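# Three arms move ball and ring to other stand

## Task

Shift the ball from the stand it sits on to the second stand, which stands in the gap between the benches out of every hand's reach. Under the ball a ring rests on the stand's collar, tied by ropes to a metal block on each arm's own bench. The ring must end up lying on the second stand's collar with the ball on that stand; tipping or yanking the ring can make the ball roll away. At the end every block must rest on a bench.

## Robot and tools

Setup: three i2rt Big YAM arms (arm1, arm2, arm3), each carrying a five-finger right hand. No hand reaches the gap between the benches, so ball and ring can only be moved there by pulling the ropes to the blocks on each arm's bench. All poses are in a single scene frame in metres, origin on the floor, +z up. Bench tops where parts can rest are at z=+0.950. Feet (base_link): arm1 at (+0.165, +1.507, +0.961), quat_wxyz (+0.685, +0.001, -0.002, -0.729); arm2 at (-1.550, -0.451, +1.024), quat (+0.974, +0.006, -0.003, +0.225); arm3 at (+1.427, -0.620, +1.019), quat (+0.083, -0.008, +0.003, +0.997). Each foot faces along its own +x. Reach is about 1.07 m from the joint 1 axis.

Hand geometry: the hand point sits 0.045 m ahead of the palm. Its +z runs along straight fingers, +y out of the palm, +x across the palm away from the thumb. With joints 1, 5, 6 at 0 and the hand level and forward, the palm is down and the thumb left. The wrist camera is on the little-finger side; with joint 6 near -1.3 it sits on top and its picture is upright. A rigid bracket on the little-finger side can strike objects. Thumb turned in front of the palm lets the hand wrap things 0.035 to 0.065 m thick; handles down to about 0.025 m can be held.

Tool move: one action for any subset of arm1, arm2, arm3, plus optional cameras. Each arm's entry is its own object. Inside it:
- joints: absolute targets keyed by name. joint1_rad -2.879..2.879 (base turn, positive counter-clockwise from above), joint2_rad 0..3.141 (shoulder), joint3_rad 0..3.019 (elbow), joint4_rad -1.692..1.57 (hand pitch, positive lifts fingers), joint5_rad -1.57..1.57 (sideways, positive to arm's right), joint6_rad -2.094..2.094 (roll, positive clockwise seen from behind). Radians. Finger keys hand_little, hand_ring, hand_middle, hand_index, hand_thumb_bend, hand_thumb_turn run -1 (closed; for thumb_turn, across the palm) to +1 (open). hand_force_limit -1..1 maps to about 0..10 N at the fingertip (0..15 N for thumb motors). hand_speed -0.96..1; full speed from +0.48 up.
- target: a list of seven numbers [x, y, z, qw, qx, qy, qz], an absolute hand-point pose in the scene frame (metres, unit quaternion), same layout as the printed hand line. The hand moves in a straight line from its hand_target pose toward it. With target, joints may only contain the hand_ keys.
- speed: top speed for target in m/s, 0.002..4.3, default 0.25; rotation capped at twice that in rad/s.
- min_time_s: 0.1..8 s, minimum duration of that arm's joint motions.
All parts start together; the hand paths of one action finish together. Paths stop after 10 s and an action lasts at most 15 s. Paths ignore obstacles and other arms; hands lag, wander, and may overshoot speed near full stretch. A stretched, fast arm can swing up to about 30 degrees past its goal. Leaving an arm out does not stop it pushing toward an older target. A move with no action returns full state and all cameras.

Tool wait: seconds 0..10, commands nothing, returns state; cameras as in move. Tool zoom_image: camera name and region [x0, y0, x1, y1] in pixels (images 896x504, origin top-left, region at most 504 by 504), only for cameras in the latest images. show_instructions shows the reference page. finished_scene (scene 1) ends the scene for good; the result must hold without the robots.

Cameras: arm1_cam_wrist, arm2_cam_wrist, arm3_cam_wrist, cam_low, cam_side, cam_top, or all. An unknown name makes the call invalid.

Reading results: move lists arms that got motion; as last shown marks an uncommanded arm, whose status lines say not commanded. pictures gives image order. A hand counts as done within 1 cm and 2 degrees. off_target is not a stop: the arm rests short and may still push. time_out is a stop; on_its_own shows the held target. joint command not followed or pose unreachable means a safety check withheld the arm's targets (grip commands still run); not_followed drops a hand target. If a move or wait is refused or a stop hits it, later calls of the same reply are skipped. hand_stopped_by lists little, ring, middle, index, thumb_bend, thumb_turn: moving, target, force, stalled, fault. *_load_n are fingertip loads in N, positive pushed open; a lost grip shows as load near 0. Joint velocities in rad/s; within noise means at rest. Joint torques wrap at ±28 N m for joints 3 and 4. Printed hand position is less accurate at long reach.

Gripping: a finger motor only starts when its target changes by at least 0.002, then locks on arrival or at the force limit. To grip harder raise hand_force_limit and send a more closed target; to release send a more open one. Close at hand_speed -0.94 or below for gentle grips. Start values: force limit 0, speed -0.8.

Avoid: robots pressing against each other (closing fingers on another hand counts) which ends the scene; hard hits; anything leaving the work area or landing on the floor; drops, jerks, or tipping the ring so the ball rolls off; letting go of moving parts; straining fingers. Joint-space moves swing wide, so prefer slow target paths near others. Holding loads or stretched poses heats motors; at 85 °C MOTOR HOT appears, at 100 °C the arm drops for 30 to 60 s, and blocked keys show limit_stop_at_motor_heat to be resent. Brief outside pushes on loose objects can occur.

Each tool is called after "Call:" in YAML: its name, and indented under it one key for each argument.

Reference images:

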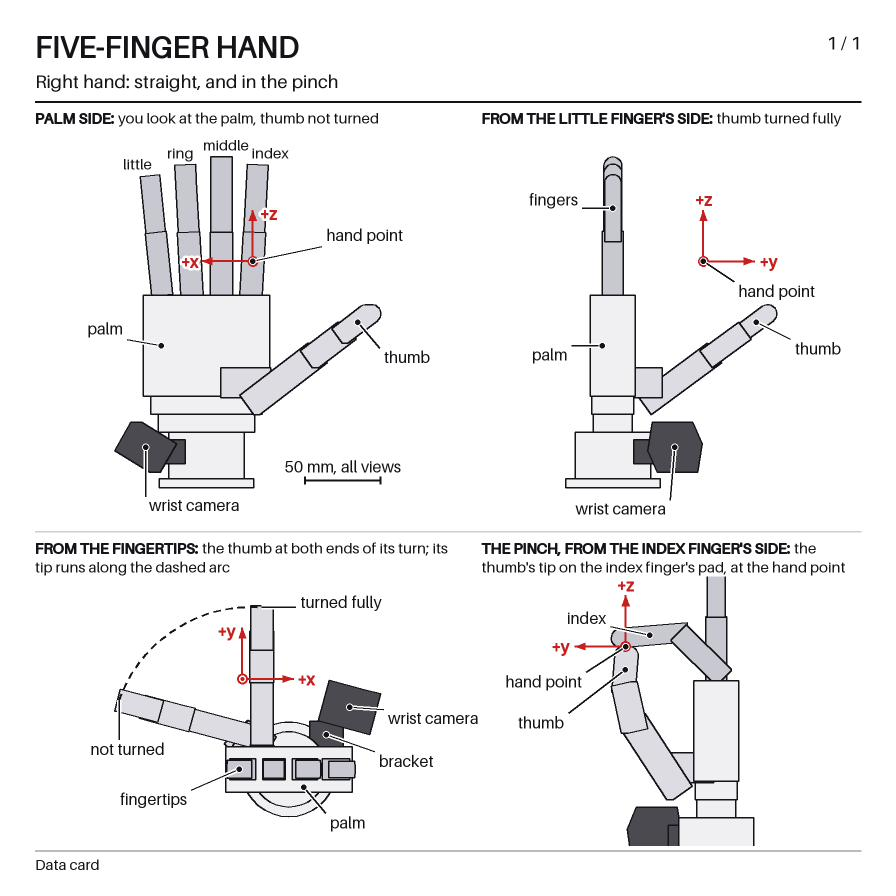

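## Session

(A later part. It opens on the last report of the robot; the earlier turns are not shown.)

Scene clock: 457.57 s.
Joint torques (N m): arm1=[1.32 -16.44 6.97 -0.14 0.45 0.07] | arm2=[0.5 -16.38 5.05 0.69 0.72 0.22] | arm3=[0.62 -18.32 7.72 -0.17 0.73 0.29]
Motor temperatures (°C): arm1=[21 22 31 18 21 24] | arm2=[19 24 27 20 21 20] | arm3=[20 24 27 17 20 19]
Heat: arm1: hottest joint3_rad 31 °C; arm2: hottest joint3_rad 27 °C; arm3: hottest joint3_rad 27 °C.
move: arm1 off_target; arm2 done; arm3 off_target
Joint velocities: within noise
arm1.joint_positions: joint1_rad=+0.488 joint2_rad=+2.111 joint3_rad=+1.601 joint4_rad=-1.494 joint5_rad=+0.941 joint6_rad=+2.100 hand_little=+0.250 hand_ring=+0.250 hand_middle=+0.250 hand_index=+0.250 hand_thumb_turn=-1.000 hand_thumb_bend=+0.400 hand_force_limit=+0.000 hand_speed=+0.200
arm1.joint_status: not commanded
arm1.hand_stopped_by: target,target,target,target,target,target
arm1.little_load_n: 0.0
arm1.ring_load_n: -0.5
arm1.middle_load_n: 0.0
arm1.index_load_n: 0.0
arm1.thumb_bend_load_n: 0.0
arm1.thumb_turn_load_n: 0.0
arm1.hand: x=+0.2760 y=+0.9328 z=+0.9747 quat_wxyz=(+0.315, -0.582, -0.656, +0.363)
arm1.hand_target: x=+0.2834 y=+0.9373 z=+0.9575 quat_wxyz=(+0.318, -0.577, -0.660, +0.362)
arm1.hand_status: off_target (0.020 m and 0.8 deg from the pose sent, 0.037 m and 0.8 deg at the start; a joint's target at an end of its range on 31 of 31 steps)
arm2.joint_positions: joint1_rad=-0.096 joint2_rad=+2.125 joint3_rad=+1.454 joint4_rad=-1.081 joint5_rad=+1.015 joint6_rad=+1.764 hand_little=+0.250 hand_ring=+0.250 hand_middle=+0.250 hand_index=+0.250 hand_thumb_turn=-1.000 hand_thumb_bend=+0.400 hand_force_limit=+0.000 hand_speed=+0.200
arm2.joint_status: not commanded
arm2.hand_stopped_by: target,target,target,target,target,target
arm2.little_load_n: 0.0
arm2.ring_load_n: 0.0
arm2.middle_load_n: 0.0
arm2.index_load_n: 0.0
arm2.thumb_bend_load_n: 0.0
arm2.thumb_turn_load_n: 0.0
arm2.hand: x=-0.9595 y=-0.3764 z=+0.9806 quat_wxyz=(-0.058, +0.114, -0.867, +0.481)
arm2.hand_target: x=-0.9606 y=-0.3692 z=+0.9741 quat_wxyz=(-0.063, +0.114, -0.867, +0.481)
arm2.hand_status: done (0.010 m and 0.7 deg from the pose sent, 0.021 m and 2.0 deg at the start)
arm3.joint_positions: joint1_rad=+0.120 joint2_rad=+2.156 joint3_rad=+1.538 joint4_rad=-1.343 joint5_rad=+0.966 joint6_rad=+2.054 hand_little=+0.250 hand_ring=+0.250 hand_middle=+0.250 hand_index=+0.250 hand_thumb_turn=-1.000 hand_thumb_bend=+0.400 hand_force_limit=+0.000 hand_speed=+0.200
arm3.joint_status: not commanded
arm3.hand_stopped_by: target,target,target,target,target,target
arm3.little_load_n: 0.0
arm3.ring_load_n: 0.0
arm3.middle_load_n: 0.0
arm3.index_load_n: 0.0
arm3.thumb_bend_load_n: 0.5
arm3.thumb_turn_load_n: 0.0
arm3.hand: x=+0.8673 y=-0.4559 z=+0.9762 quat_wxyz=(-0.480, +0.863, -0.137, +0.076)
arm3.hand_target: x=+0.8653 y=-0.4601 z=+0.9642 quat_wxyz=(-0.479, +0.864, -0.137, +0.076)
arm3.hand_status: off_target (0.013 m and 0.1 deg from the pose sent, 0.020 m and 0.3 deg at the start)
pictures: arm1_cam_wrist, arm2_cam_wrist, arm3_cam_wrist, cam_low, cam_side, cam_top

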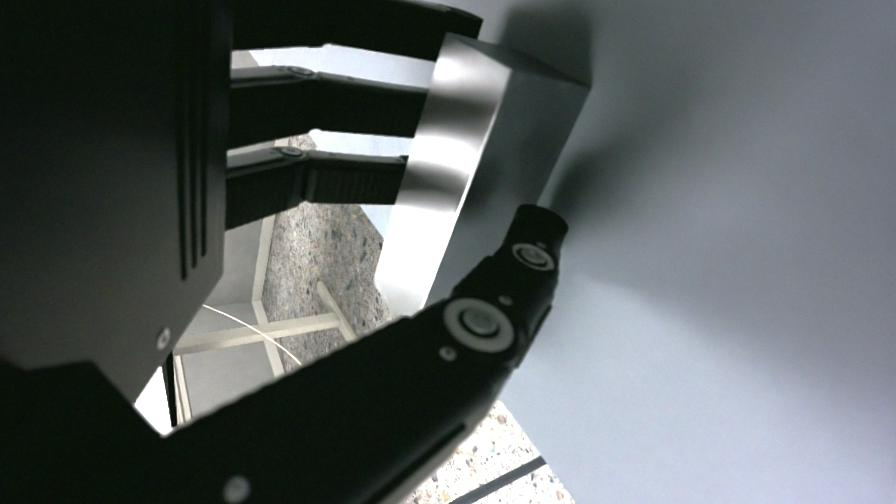

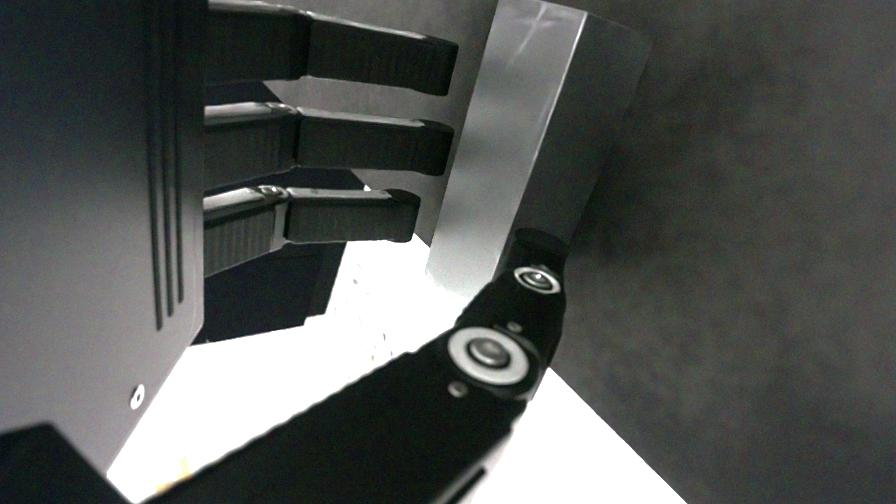

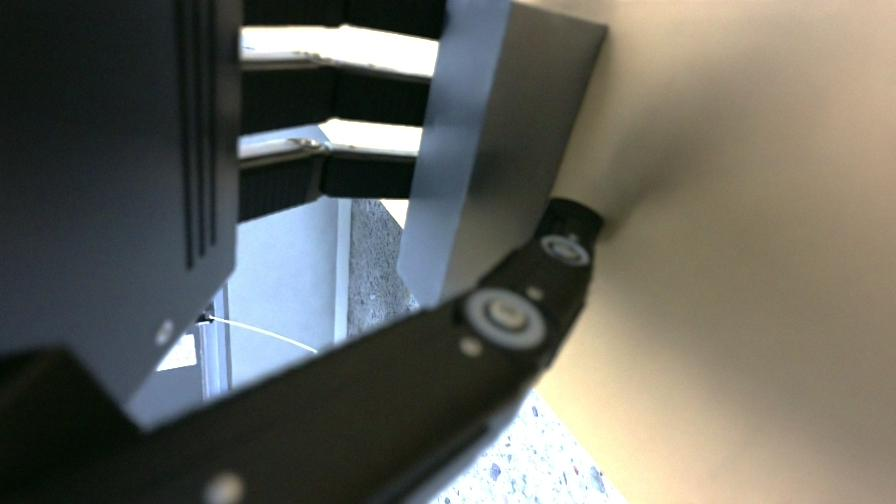

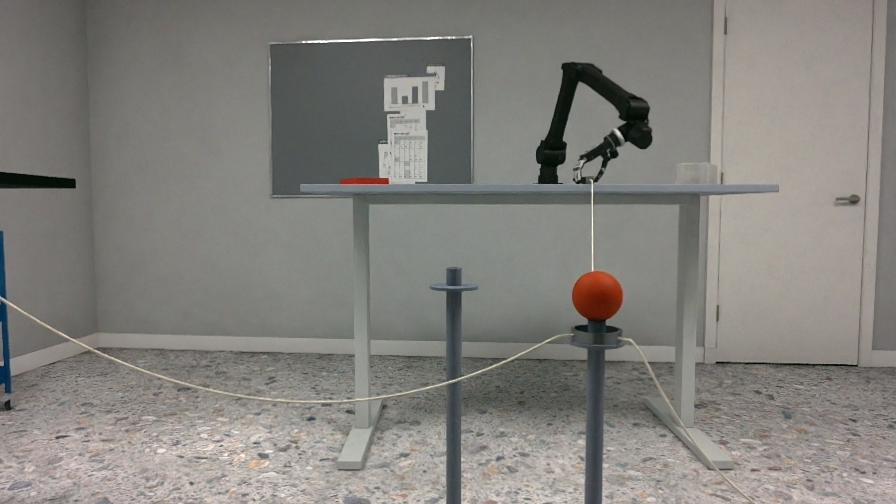

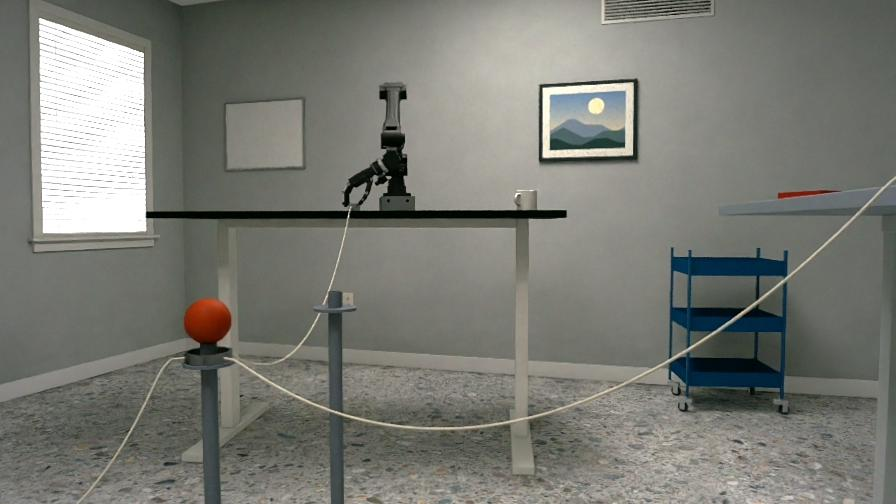

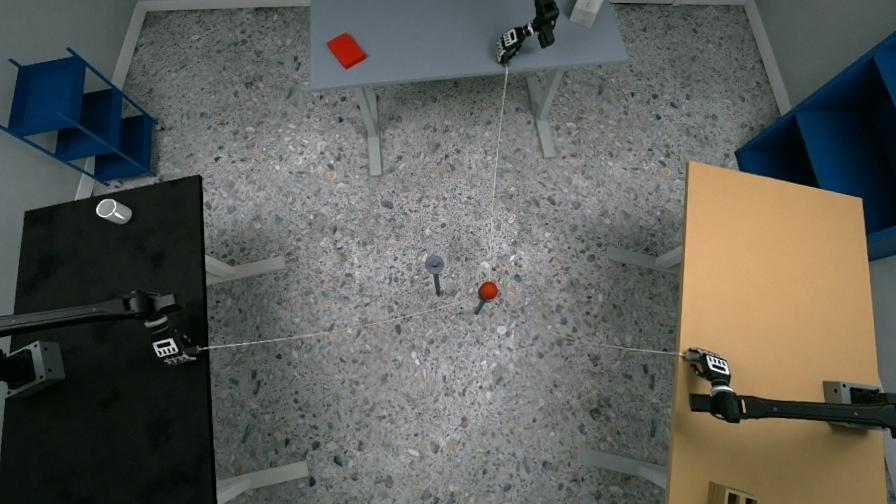

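Call:
move:
  arm2: {"target": [-0.9604, -0.369, 0.962, 0.0633, -0.1142, 0.8672, -0.4806], "speed": 0.05}
  arm3: {"target": [0.865, -0.46, 0.959, 0.4788, -0.8638, 0.1368, -0.0758], "speed": 0.05}

Call:
move:
  arm1: {"joints": {"hand_speed": -0.93, "hand_force_limit": -0.4, "hand_index": -0.4, "hand_middle": -0.4, "hand_ring": -0.4, "hand_thumb_bend": -0.3}}
  arm2: {"joints": {"hand_speed": -0.93, "hand_force_limit": -0.4, "hand_index": -0.4, "hand_middle": -0.4, "hand_ring": -0.4, "hand_thumb_bend": -0.3}}
  arm3: {"joints": {"hand_speed": -0.93, "hand_force_limit": -0.4, "hand_index": -0.4, "hand_middle": -0.4, "hand_ring": -0.4, "hand_thumb_bend": -0.3}}
  cameras: ["all"]

Call:
zoom_image:
  camera: "cam_side"
  region: [330, 180, 380, 220]

Call:
zoom_image:
  camera: "cam_low"
  region: [565, 150, 615, 190]

Call:
zoom_image:
  camera: "cam_top"
  region: [670, 335, 730, 375]

Scene clock: 474.80 s.
Joint torques (N m): arm1=[1.26 -16.26 6.97 -0.14 0.44 0.07] | arm2=[0.44 -16.62 4.72 0.85 0.72 0.2] | arm3=[0.21 -17.38 7.65 0.05 0.74 0.29]
Motor temperatures (°C): arm1=[21 23 30 18 21 24] | arm2=[19 25 26 20 21 20] | arm3=[20 25 27 17 20 19]
Heat: arm1: hottest joint3_rad 30 °C; arm2: hottest joint3_rad 26 °C; arm3: hottest joint3_rad 27 °C.
move: arm2 done; arm3 off_target
Joint velocities: within noise
arm1: as last shown
arm1.ring_load_n: 0.0
arm1.thumb_turn_load_n: 0.5
arm2.joint_positions: joint1_rad=-0.096 joint2_rad=+2.145 joint3_rad=+1.454 joint4_rad=-1.057 joint5_rad=+1.015 joint6_rad=+1.764 hand_little=+0.250 hand_ring=+0.250 hand_middle=+0.250 hand_index=+0.250 hand_thumb_turn=-1.000 hand_thumb_bend=+0.400 hand_force_limit=+0.000 hand_speed=+0.200
arm2.joint_status: not commanded
arm2.hand_stopped_by: target,target,target,target,target,target
arm2.little_load_n: 0.0
arm2.ring_load_n: 0.0
arm2.middle_load_n: 0.0
arm2.index_load_n: 0.0
arm2.thumb_bend_load_n: 0.0
arm2.thumb_turn_load_n: 0.0
arm2.hand: x=-0.9578 y=-0.3757 z=+0.9696 quat_wxyz=(-0.059, +0.113, -0.867, +0.481)
arm2.hand_target: x=-0.9605 y=-0.3692 z=+0.9620 quat_wxyz=(-0.063, +0.114, -0.867, +0.481)
arm2.hand_status: done (0.010 m and 0.5 deg from the pose sent, 0.020 m and 0.6 deg at the start)
arm3.joint_positions: joint1_rad=+0.120 joint2_rad=+2.156 joint3_rad=+1.538 joint4_rad=-1.337 joint5_rad=+0.966 joint6_rad=+2.054 hand_little=+0.250 hand_ring=+0.250 hand_middle=+0.250 hand_index=+0.250 hand_thumb_turn=-1.000 hand_thumb_bend=+0.400 hand_force_limit=+0.000 hand_speed=+0.200
arm3.joint_status: not commanded
arm3.hand_stopped_by: target,target,target,target,target,target
arm3.little_load_n: 0.0
arm3.ring_load_n: 0.0
arm3.middle_load_n: 0.0
arm3.index_load_n: 0.0
arm3.thumb_bend_load_n: 0.0
arm3.thumb_turn_load_n: 0.0
arm3.hand: x=+0.8659 y=-0.4558 z=+0.9760 quat_wxyz=(-0.480, +0.863, -0.138, +0.073)
arm3.hand_target: x=+0.8655 y=-0.4601 z=+0.9594 quat_wxyz=(-0.479, +0.864, -0.137, +0.076)
arm3.hand_status: off_target (0.018 m and 0.4 deg from the pose sent, 0.018 m and 0.1 deg at the start)
pictures: none

Scene clock: 477.83 s.
Joint torques (N m): arm1=[1.32 -16.26 6.98 -0.14 0.42 0.05] | arm2=[0.21 -16.79 4.62 0.76 0.73 0.21] | arm3=[0.73 -17.32 7.82 0.02 0.4 0.28]
Motor temperatures (°C): arm1=[21 23 29 18 21 24] | arm2=[19 25 26 20 21 20] | arm3=[20 25 27 17 20 19]
Heat: arm1: hottest joint3_rad 29 °C; arm2: hottest joint3_rad 26 °C; arm3: hottest joint3_rad 27 °C.
move: arm1 off_target; arm2 off_target; arm3 off_target
Joint velocities: within noise
arm1.joint_positions: joint1_rad=+0.488 joint2_rad=+2.111 joint3_rad=+1.601 joint4_rad=-1.494 joint5_rad=+0.942 joint6_rad=+2.102 hand_little=+0.250 hand_ring=+0.015 hand_middle=+0.048 hand_index=+0.028 hand_thumb_turn=-1.000 hand_thumb_bend=+0.279 hand_force_limit=-0.400 hand_speed=-0.930
arm1.joint_status: hand_ring off_target (ended at +0.015, target -0.400); hand_middle off_target (ended at +0.048, target -0.400); hand_index off_target (ended at +0.028, target -0.400); hand_thumb_bend off_target (ended at +0.279, target -0.300); the others done
arm1.hand_stopped_by: target,force,force,force,force,target
arm1.little_load_n: 0.0
arm1.ring_load_n: 3.5
arm1.middle_load_n: 2.0
arm1.index_load_n: 4.0
arm1.thumb_bend_load_n: 4.5
arm1.thumb_turn_load_n: -0.5
arm1.hand: x=+0.2759 y=+0.9327 z=+0.9748 quat_wxyz=(+0.315, -0.583, -0.655, +0.364)
arm1.hand_target: x=+0.2834 y=+0.9373 z=+0.9575 quat_wxyz=(+0.318, -0.577, -0.660, +0.362)
arm1.hand_status: not commanded
arm2.joint_positions: joint1_rad=-0.096 joint2_rad=+2.145 joint3_rad=+1.454 joint4_rad=-1.057 joint5_rad=+1.015 joint6_rad=+1.765 hand_little=+0.250 hand_ring=+0.022 hand_middle=+0.049 hand_index=+0.035 hand_thumb_turn=-1.000 hand_thumb_bend=+0.294 hand_force_limit=-0.400 hand_speed=-0.930
arm2.joint_status: hand_ring off_target (ended at +0.022, target -0.400); hand_middle off_target (ended at +0.049, target -0.400); hand_index off_target (ended at +0.035, target -0.400); hand_thumb_bend off_target (ended at +0.294, target -0.300); the others done
arm2.hand_stopped_by: target,force,force,force,force,target
arm2.little_load_n: 0.0
arm2.ring_load_n: 3.5
arm2.middle_load_n: 3.0
arm2.index_load_n: 4.5
arm2.thumb_bend_load_n: 5.5
arm2.thumb_turn_load_n: 0.0
arm2.hand: x=-0.9578 y=-0.3754 z=+0.9696 quat_wxyz=(-0.060, +0.113, -0.867, +0.481)
arm2.hand_target: x=-0.9606 y=-0.3691 z=+0.9620 quat_wxyz=(-0.063, +0.114, -0.867, +0.481)
arm2.hand_status: not commanded
arm3.joint_positions: joint1_rad=+0.120 joint2_rad=+2.157 joint3_rad=+1.538 joint4_rad=-1.335 joint5_rad=+0.973 joint6_rad=+2.057 hand_little=+0.250 hand_ring=+0.029 hand_middle=+0.049 hand_index=+0.035 hand_thumb_turn=-1.000 hand_thumb_bend=+0.293 hand_force_limit=-0.400 hand_speed=-0.930
arm3.joint_status: hand_ring off_target (ended at +0.029, target -0.400); hand_middle off_target (ended at +0.049, target -0.400); hand_index off_target (ended at +0.035, target -0.400); hand_thumb_bend off_target (ended at +0.293, target -0.300); the others done
arm3.hand_stopped_by: target,force,force,force,force,target
arm3.little_load_n: 0.0
arm3.ring_load_n: 3.0
arm3.middle_load_n: 3.0
arm3.index_load_n: 4.5
arm3.thumb_bend_load_n: 5.0
arm3.thumb_turn_load_n: 1.0
arm3.hand: x=+0.8651 y=-0.4548 z=+0.9767 quat_wxyz=(-0.482, +0.862, -0.139, +0.071)
arm3.hand_target: x=+0.8655 y=-0.4601 z=+0.9593 quat_wxyz=(-0.479, +0.864, -0.137, +0.076)
arm3.hand_status: not commanded
pictures: arm1_cam_wrist, arm2_cam_wrist, arm3_cam_wrist, cam_low, cam_side, cam_top

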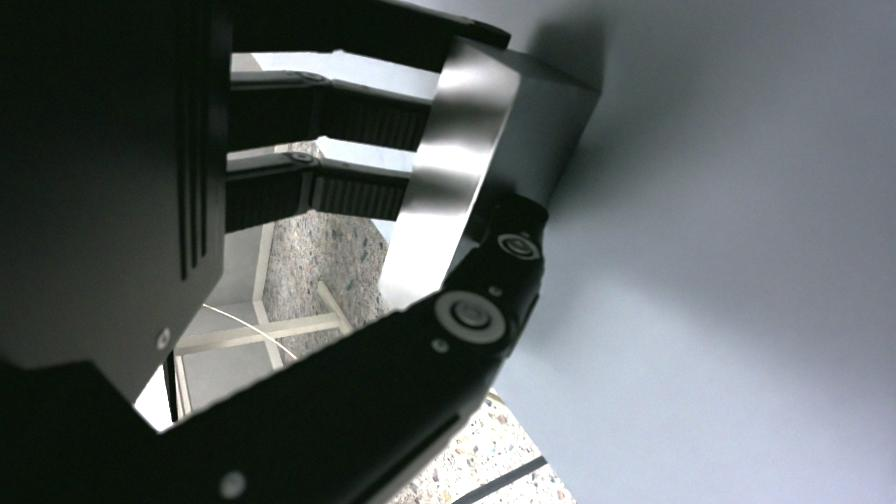

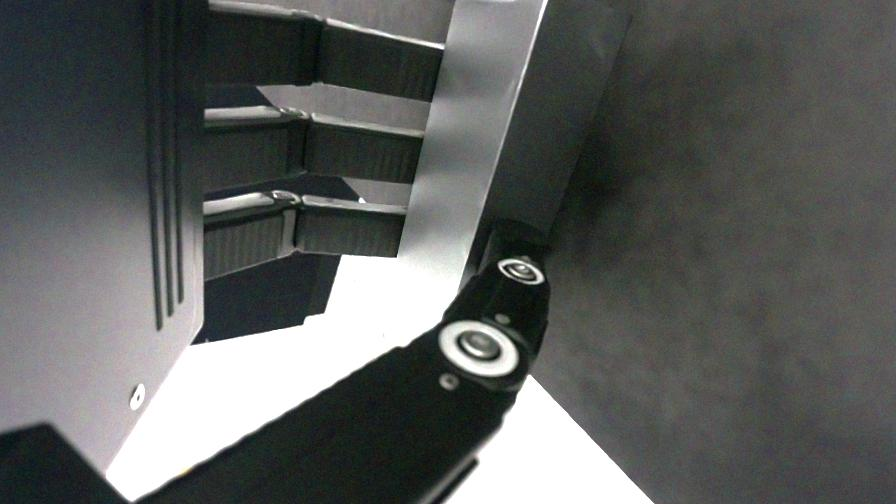

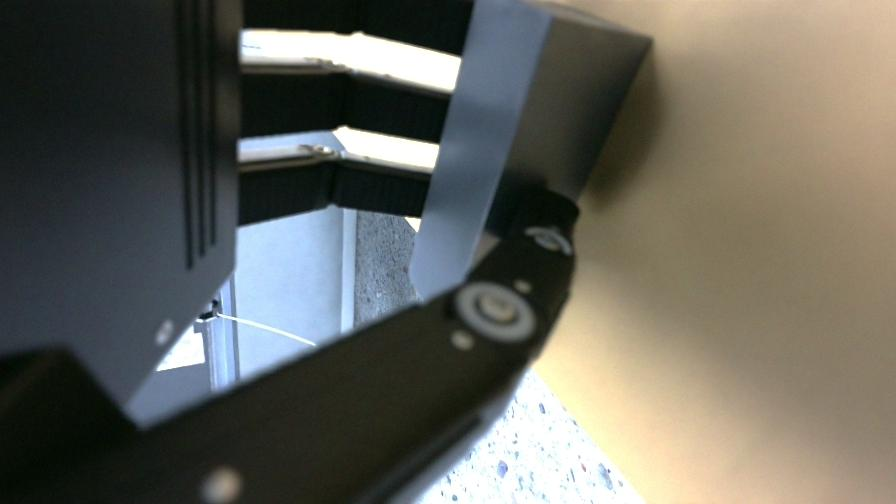

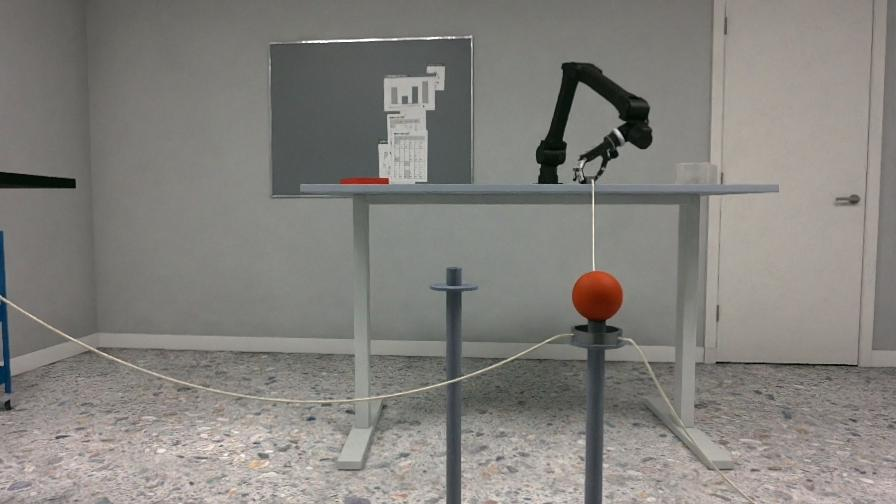

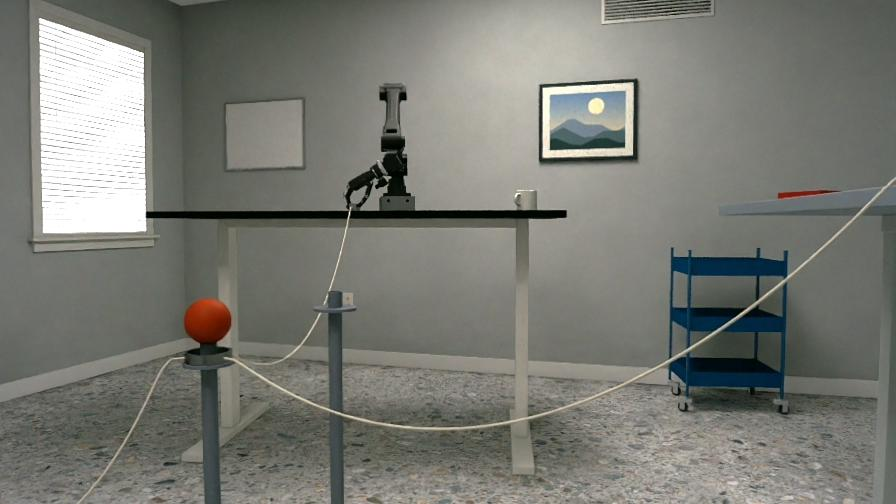

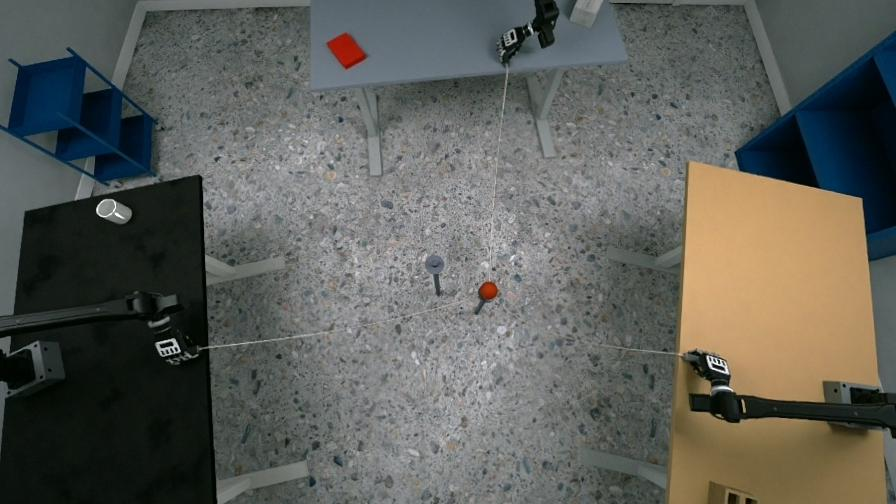

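Scaled by 10.080.

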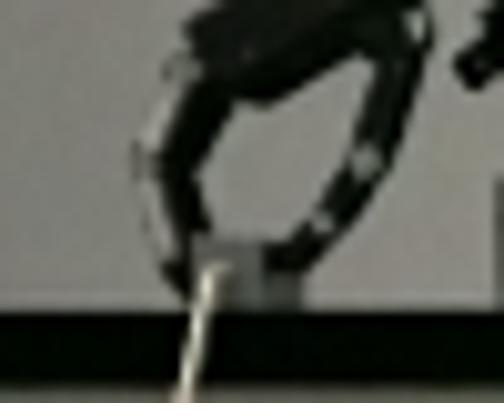

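Scaled by 10.080.

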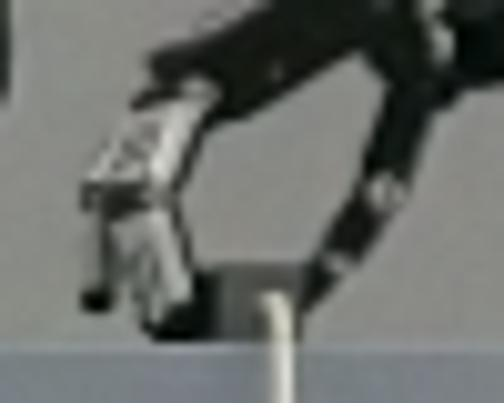

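Scaled by 8.400.

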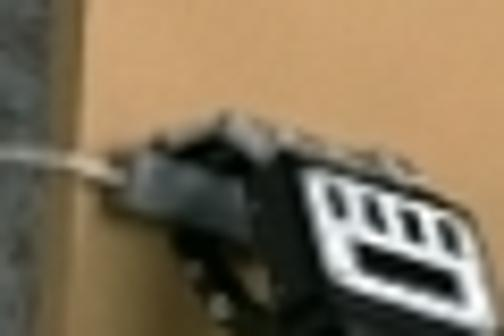

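Call:
move:
  arm1: {"joints": {"hand_force_limit": 0.4, "hand_index": -0.41, "hand_middle": -0.41, "hand_ring": -0.41, "hand_thumb_bend": -0.31}}
  arm2: {"joints": {"hand_force_limit": 0.4, "hand_index": -0.41, "hand_middle": -0.41, "hand_ring": -0.41, "hand_thumb_bend": -0.31}}
  arm3: {"joints": {"hand_force_limit": 0.4, "hand_index": -0.41, "hand_middle": -0.41, "hand_ring": -0.41, "hand_thumb_bend": -0.31}}
  cameras: ["arm1_cam_wrist", "arm2_cam_wrist", "arm3_cam_wrist"]

Scene clock: 485.80 s.
Joint torques (N m): arm1=[1.32 -16.32 6.99 -0.13 0.38 0.03] | arm2=[-0.03 -16.79 4.66 0.8 0.66 0.19] | arm3=[0.09 -17.73 7.64 -0.17 0.38 0.24]
Motor temperatures (°C): arm1=[21 24 29 18 20 24] | arm2=[19 25 25 20 21 20] | arm3=[20 25 27 17 20 19]
Heat: arm1: hottest joint3_rad 29 °C; arm2: hottest joint2_rad 25 °C; arm3: hottest joint3_rad 27 °C.
move: arm1 off_target; arm2 off_target; arm3 off_target
Joint velocities: within noise
arm1.joint_positions: joint1_rad=+0.488 joint2_rad=+2.111 joint3_rad=+1.601 joint4_rad=-1.494 joint5_rad=+0.943 joint6_rad=+2.104 hand_little=+0.250 hand_ring=-0.022 hand_middle=+0.018 hand_index=-0.002 hand_thumb_turn=-1.000 hand_thumb_bend=+0.253 hand_force_limit=+0.400 hand_speed=-0.930
arm1.joint_status: hand_ring off_target (ended at -0.022, target -0.410); hand_middle off_target (ended at +0.018, target -0.410); hand_index off_target (ended at -0.002, target -0.410); hand_thumb_bend off_target (ended at +0.253, target -0.310); the others done
arm1.hand_stopped_by: target,force,force,force,force,target
arm1.little_load_n: 0.0
arm1.ring_load_n: 7.0
arm1.middle_load_n: 7.0
arm1.index_load_n: 8.0
arm1.thumb_bend_load_n: 10.5
arm1.thumb_turn_load_n: 0.5
arm1.hand: x=+0.2760 y=+0.9325 z=+0.9750 quat_wxyz=(+0.314, -0.583, -0.655, +0.364)
arm1.hand_target: x=+0.2835 y=+0.9373 z=+0.9575 quat_wxyz=(+0.318, -0.577, -0.660, +0.362)
arm1.hand_status: not commanded
arm2.joint_positions: joint1_rad=-0.096 joint2_rad=+2.145 joint3_rad=+1.454 joint4_rad=-1.057 joint5_rad=+1.016 joint6_rad=+1.767 hand_little=+0.250 hand_ring=-0.002 hand_middle=+0.032 hand_index=+0.018 hand_thumb_turn=-1.000 hand_thumb_bend=+0.293 hand_force_limit=+0.400 hand_speed=-0.930
arm2.joint_status: hand_ring off_target (ended at -0.002, target -0.410); hand_middle off_target (ended at +0.032, target -0.410); hand_index off_target (ended at +0.018, target -0.410); hand_thumb_bend off_target (ended at +0.293, target -0.310); the others done
arm2.hand_stopped_by: target,force,force,force,force,target
arm2.little_load_n: -0.5
arm2.ring_load_n: 7.0
arm2.middle_load_n: 6.0
arm2.index_load_n: 7.5
arm2.thumb_bend_load_n: 11.0
arm2.thumb_turn_load_n: 0.5
arm2.hand: x=-0.9576 y=-0.3756 z=+0.9698 quat_wxyz=(-0.060, +0.112, -0.867, +0.481)
arm2.hand_target: x=-0.9606 y=-0.3691 z=+0.9620 quat_wxyz=(-0.063, +0.114, -0.867, +0.481)
arm2.hand_status: not commanded
arm3.joint_positions: joint1_rad=+0.120 joint2_rad=+2.157 joint3_rad=+1.538 joint4_rad=-1.335 joint5_rad=+0.973 joint6_rad=+2.058 hand_little=+0.250 hand_ring=+0.005 hand_middle=+0.032 hand_index=+0.025 hand_thumb_turn=-1.000 hand_thumb_bend=+0.290 hand_force_limit=+0.400 hand_speed=-0.930
arm3.joint_status: hand_ring off_target (ended at +0.005, target -0.410); hand_middle off_target (ended at +0.032, target -0.410); hand_index off_target (ended at +0.025, target -0.410); hand_thumb_bend off_target (ended at +0.290, target -0.310); the others done
arm3.hand_stopped_by: target,force,force,force,force,target
arm3.little_load_n: 0.0
arm3.ring_load_n: 6.5
arm3.middle_load_n: 6.5
arm3.index_load_n: 7.5
arm3.thumb_bend_load_n: 10.5
arm3.thumb_turn_load_n: 3.5
arm3.hand: x=+0.8650 y=-0.4547 z=+0.9767 quat_wxyz=(-0.482, +0.862, -0.139, +0.071)
arm3.hand_target: x=+0.8655 y=-0.4601 z=+0.9593 quat_wxyz=(-0.479, +0.864, -0.137, +0.076)
arm3.hand_status: not commanded

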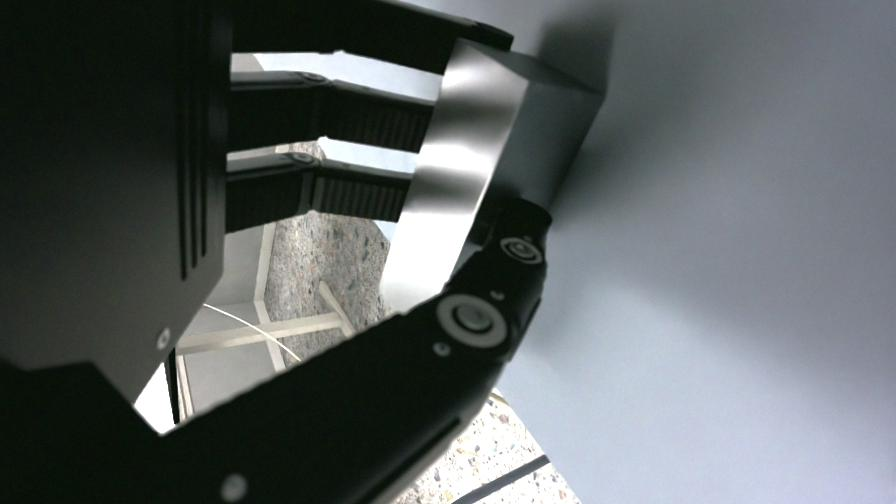

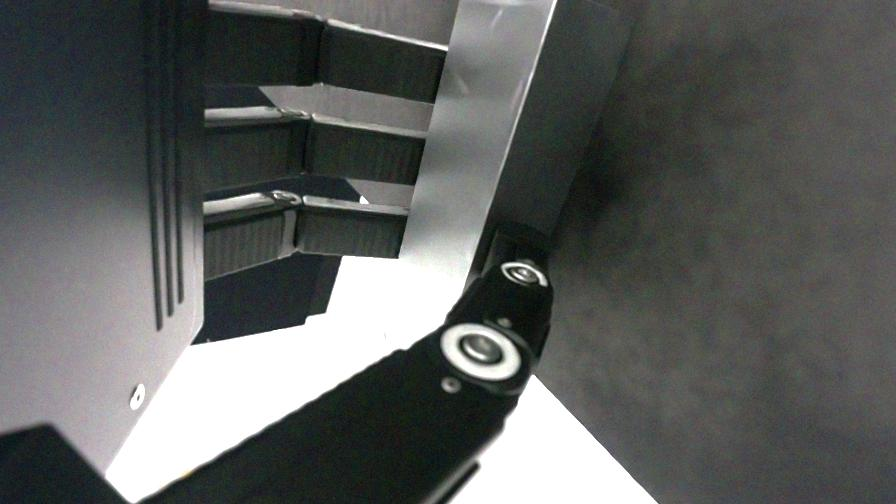

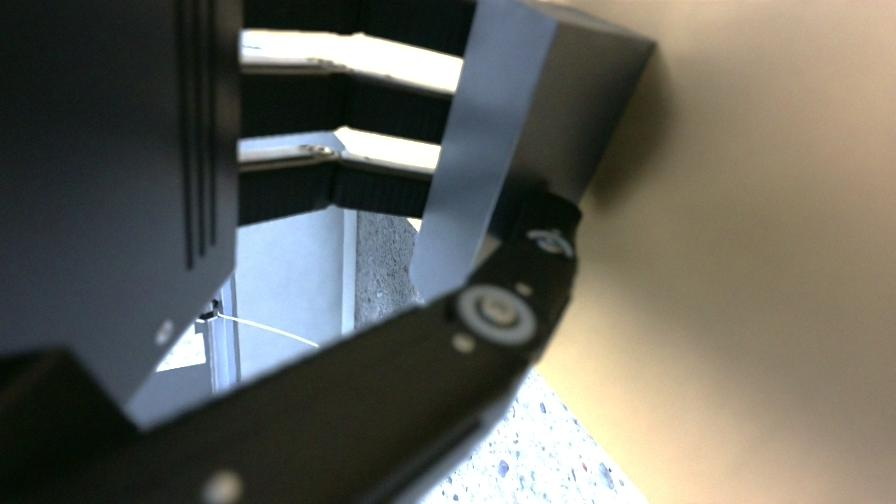

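Call:
move:
  arm1: {"target": [0.2835, 0.9373, 1.02, 0.3212, -0.5795, -0.6551, 0.3631], "speed": 0.06}
  arm2: {"target": [-0.9606, -0.3691, 1.024, 0.0633, -0.1142, 0.8672, -0.4806], "speed": 0.06}
  arm3: {"target": [0.8655, -0.4601, 1.02, 0.4788, -0.8638, 0.1368, -0.0758], "speed": 0.06}
  cameras: ["all"]

Scene clock: 492.67 s.
Joint torques (N m): arm1=[1.26 -18.55 11.04 -1.63 0.57 0] | arm2=[0.5 -20.07 6.75 -0.28 0.88 0.19] | arm3=[0.79 -20.89 9.96 -1.2 0.94 0.19]
Motor temperatures (°C): arm1=[21 24 29 18 20 24] | arm2=[19 25 25 20 21 20] | arm3=[20 25 27 17 20 19]
Heat: arm1: hottest joint3_rad 29 °C; arm2: hottest joint2_rad 25 °C; arm3: hottest joint3_rad 27 °C.
move: arm1 off_target; arm2 off_target; arm3 off_target
Joint velocities: within noise
arm1.joint_positions: joint1_rad=+0.488 joint2_rad=+2.073 joint3_rad=+1.601 joint4_rad=-1.587 joint5_rad=+0.937 joint6_rad=+2.107 hand_little=+0.250 hand_ring=-0.022 hand_middle=+0.018 hand_index=-0.002 hand_thumb_turn=-1.000 hand_thumb_bend=+0.253 hand_force_limit=+0.400 hand_speed=-0.930
arm1.joint_status: not commanded
arm1.hand_stopped_by: target,force,force,force,force,target
arm1.little_load_n: 0.0
arm1.ring_load_n: 6.0
arm1.middle_load_n: 6.5
arm1.index_load_n: 7.5
arm1.thumb_bend_load_n: 11.5
arm1.thumb_turn_load_n: 1.0
arm1.hand: x=+0.2697 y=+0.9479 z=+0.9990 quat_wxyz=(+0.335, -0.573, -0.659, +0.352)
arm1.hand_target: x=+0.2830 y=+0.9380 z=+1.0200 quat_wxyz=(+0.318, -0.577, -0.660, +0.362)
arm1.hand_status: off_target (0.027 m and 2.2 deg from the pose sent, 0.046 m and 0.9 deg at the start; a joint's target at an end of its range on 50 of 50 steps)
arm2.joint_positions: joint1_rad=-0.096 joint2_rad=+2.091 joint3_rad=+1.454 joint4_rad=-1.153 joint5_rad=+1.010 joint6_rad=+1.769 hand_little=+0.250 hand_ring=-0.002 hand_middle=+0.032 hand_index=+0.018 hand_thumb_turn=-1.000 hand_thumb_bend=+0.293 hand_force_limit=+0.400 hand_speed=-0.930
arm2.joint_status: not commanded
arm2.hand_stopped_by: target,force,force,force,force,target
arm2.little_load_n: 0.0
arm2.ring_load_n: 6.0
arm2.middle_load_n: 6.0
arm2.index_load_n: 7.0
arm2.thumb_bend_load_n: 12.0
arm2.thumb_turn_load_n: 1.0
arm2.hand: x=-0.9695 y=-0.3795 z=+0.9992 quat_wxyz=(-0.042, +0.121, -0.866, +0.483)
arm2.hand_target: x=-0.9610 y=-0.3694 z=+1.0237 quat_wxyz=(-0.063, +0.114, -0.867, +0.480)
arm2.hand_status: off_target (0.028 m and 2.6 deg from the pose sent, 0.055 m and 0.4 deg at the start)
arm3.joint_positions: joint1_rad=+0.120 joint2_rad=+2.112 joint3_rad=+1.538 joint4_rad=-1.428 joint5_rad=+0.960 joint6_rad=+2.063 hand_little=+0.250 hand_ring=+0.005 hand_middle=+0.032 hand_index=+0.025 hand_thumb_turn=-1.000 hand_thumb_bend=+0.290 hand_force_limit=+0.400 hand_speed=-0.930
arm3.joint_status: not commanded
arm3.hand_stopped_by: target,force,force,force,force,target
arm3.little_load_n: 0.0
arm3.ring_load_n: 5.5
arm3.middle_load_n: 6.0
arm3.index_load_n: 6.0
arm3.thumb_bend_load_n: 13.0
arm3.thumb_turn_load_n: 3.5
arm3.hand: x=+0.8786 y=-0.4568 z=+1.0030 quat_wxyz=(-0.480, +0.863, -0.132, +0.092)
arm3.hand_target: x=+0.8660 y=-0.4602 z=+1.0200 quat_wxyz=(-0.479, +0.864, -0.137, +0.076)
arm3.hand_status: off_target (0.022 m and 1.9 deg from the pose sent, 0.044 m and 0.8 deg at the start)
pictures: arm1_cam_wrist, arm2_cam_wrist, arm3_cam_wrist, cam_low, cam_side, cam_top

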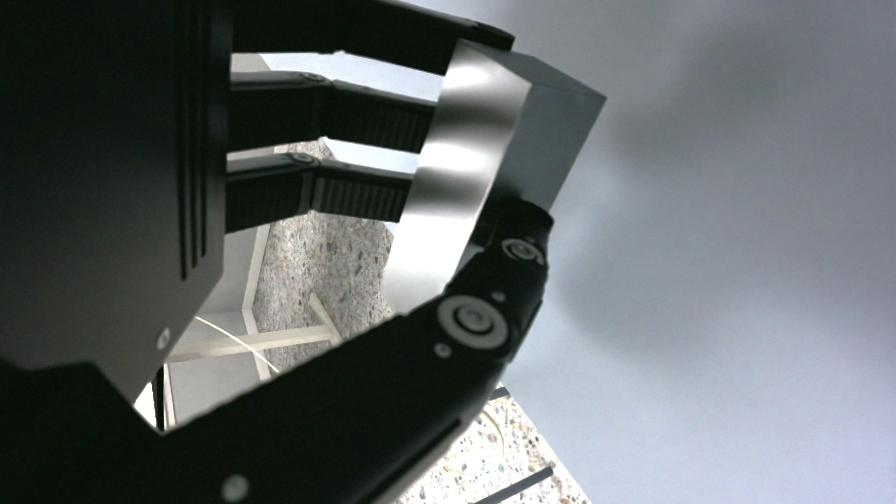

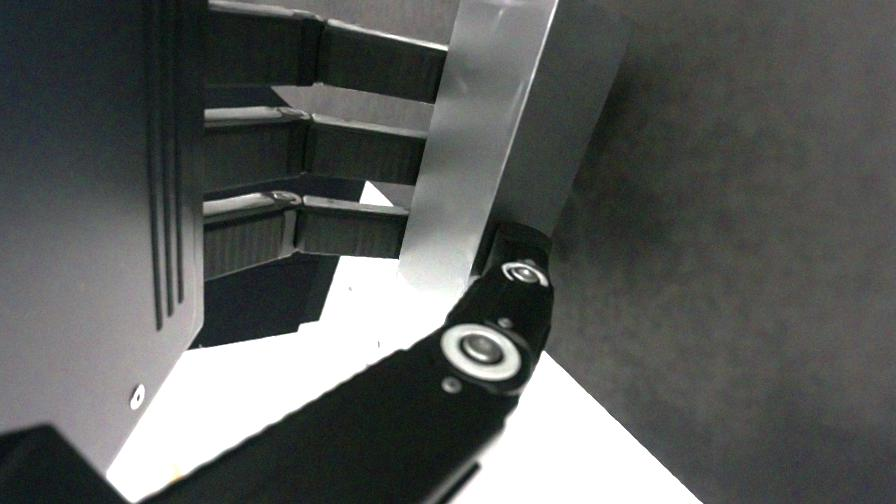

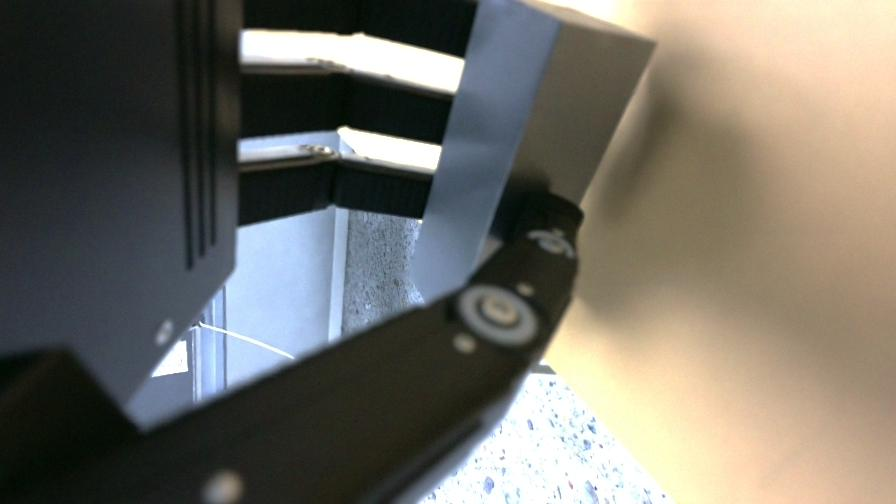

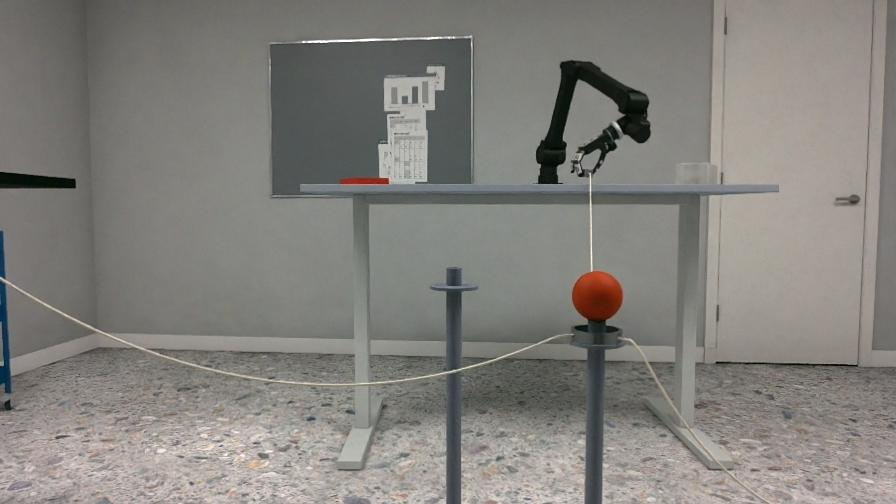

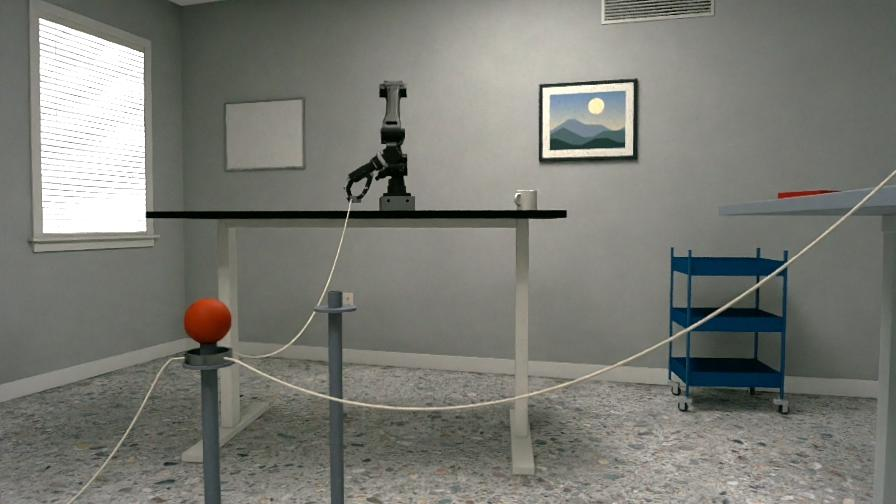

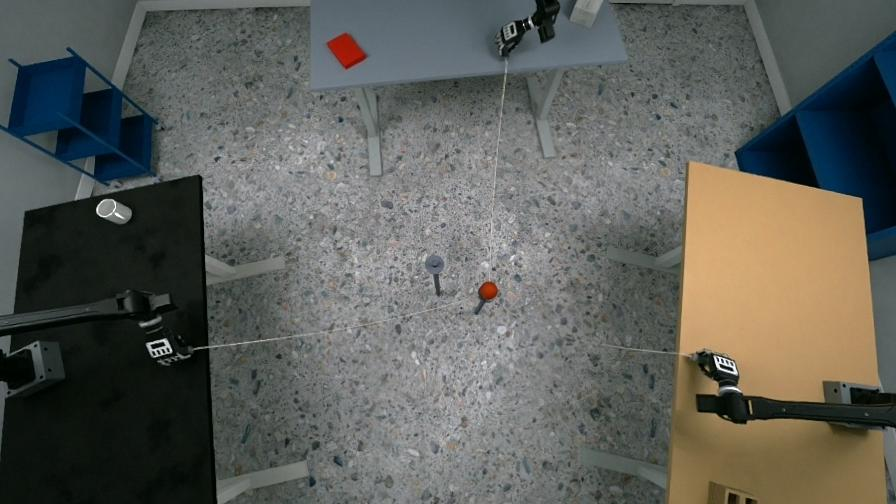

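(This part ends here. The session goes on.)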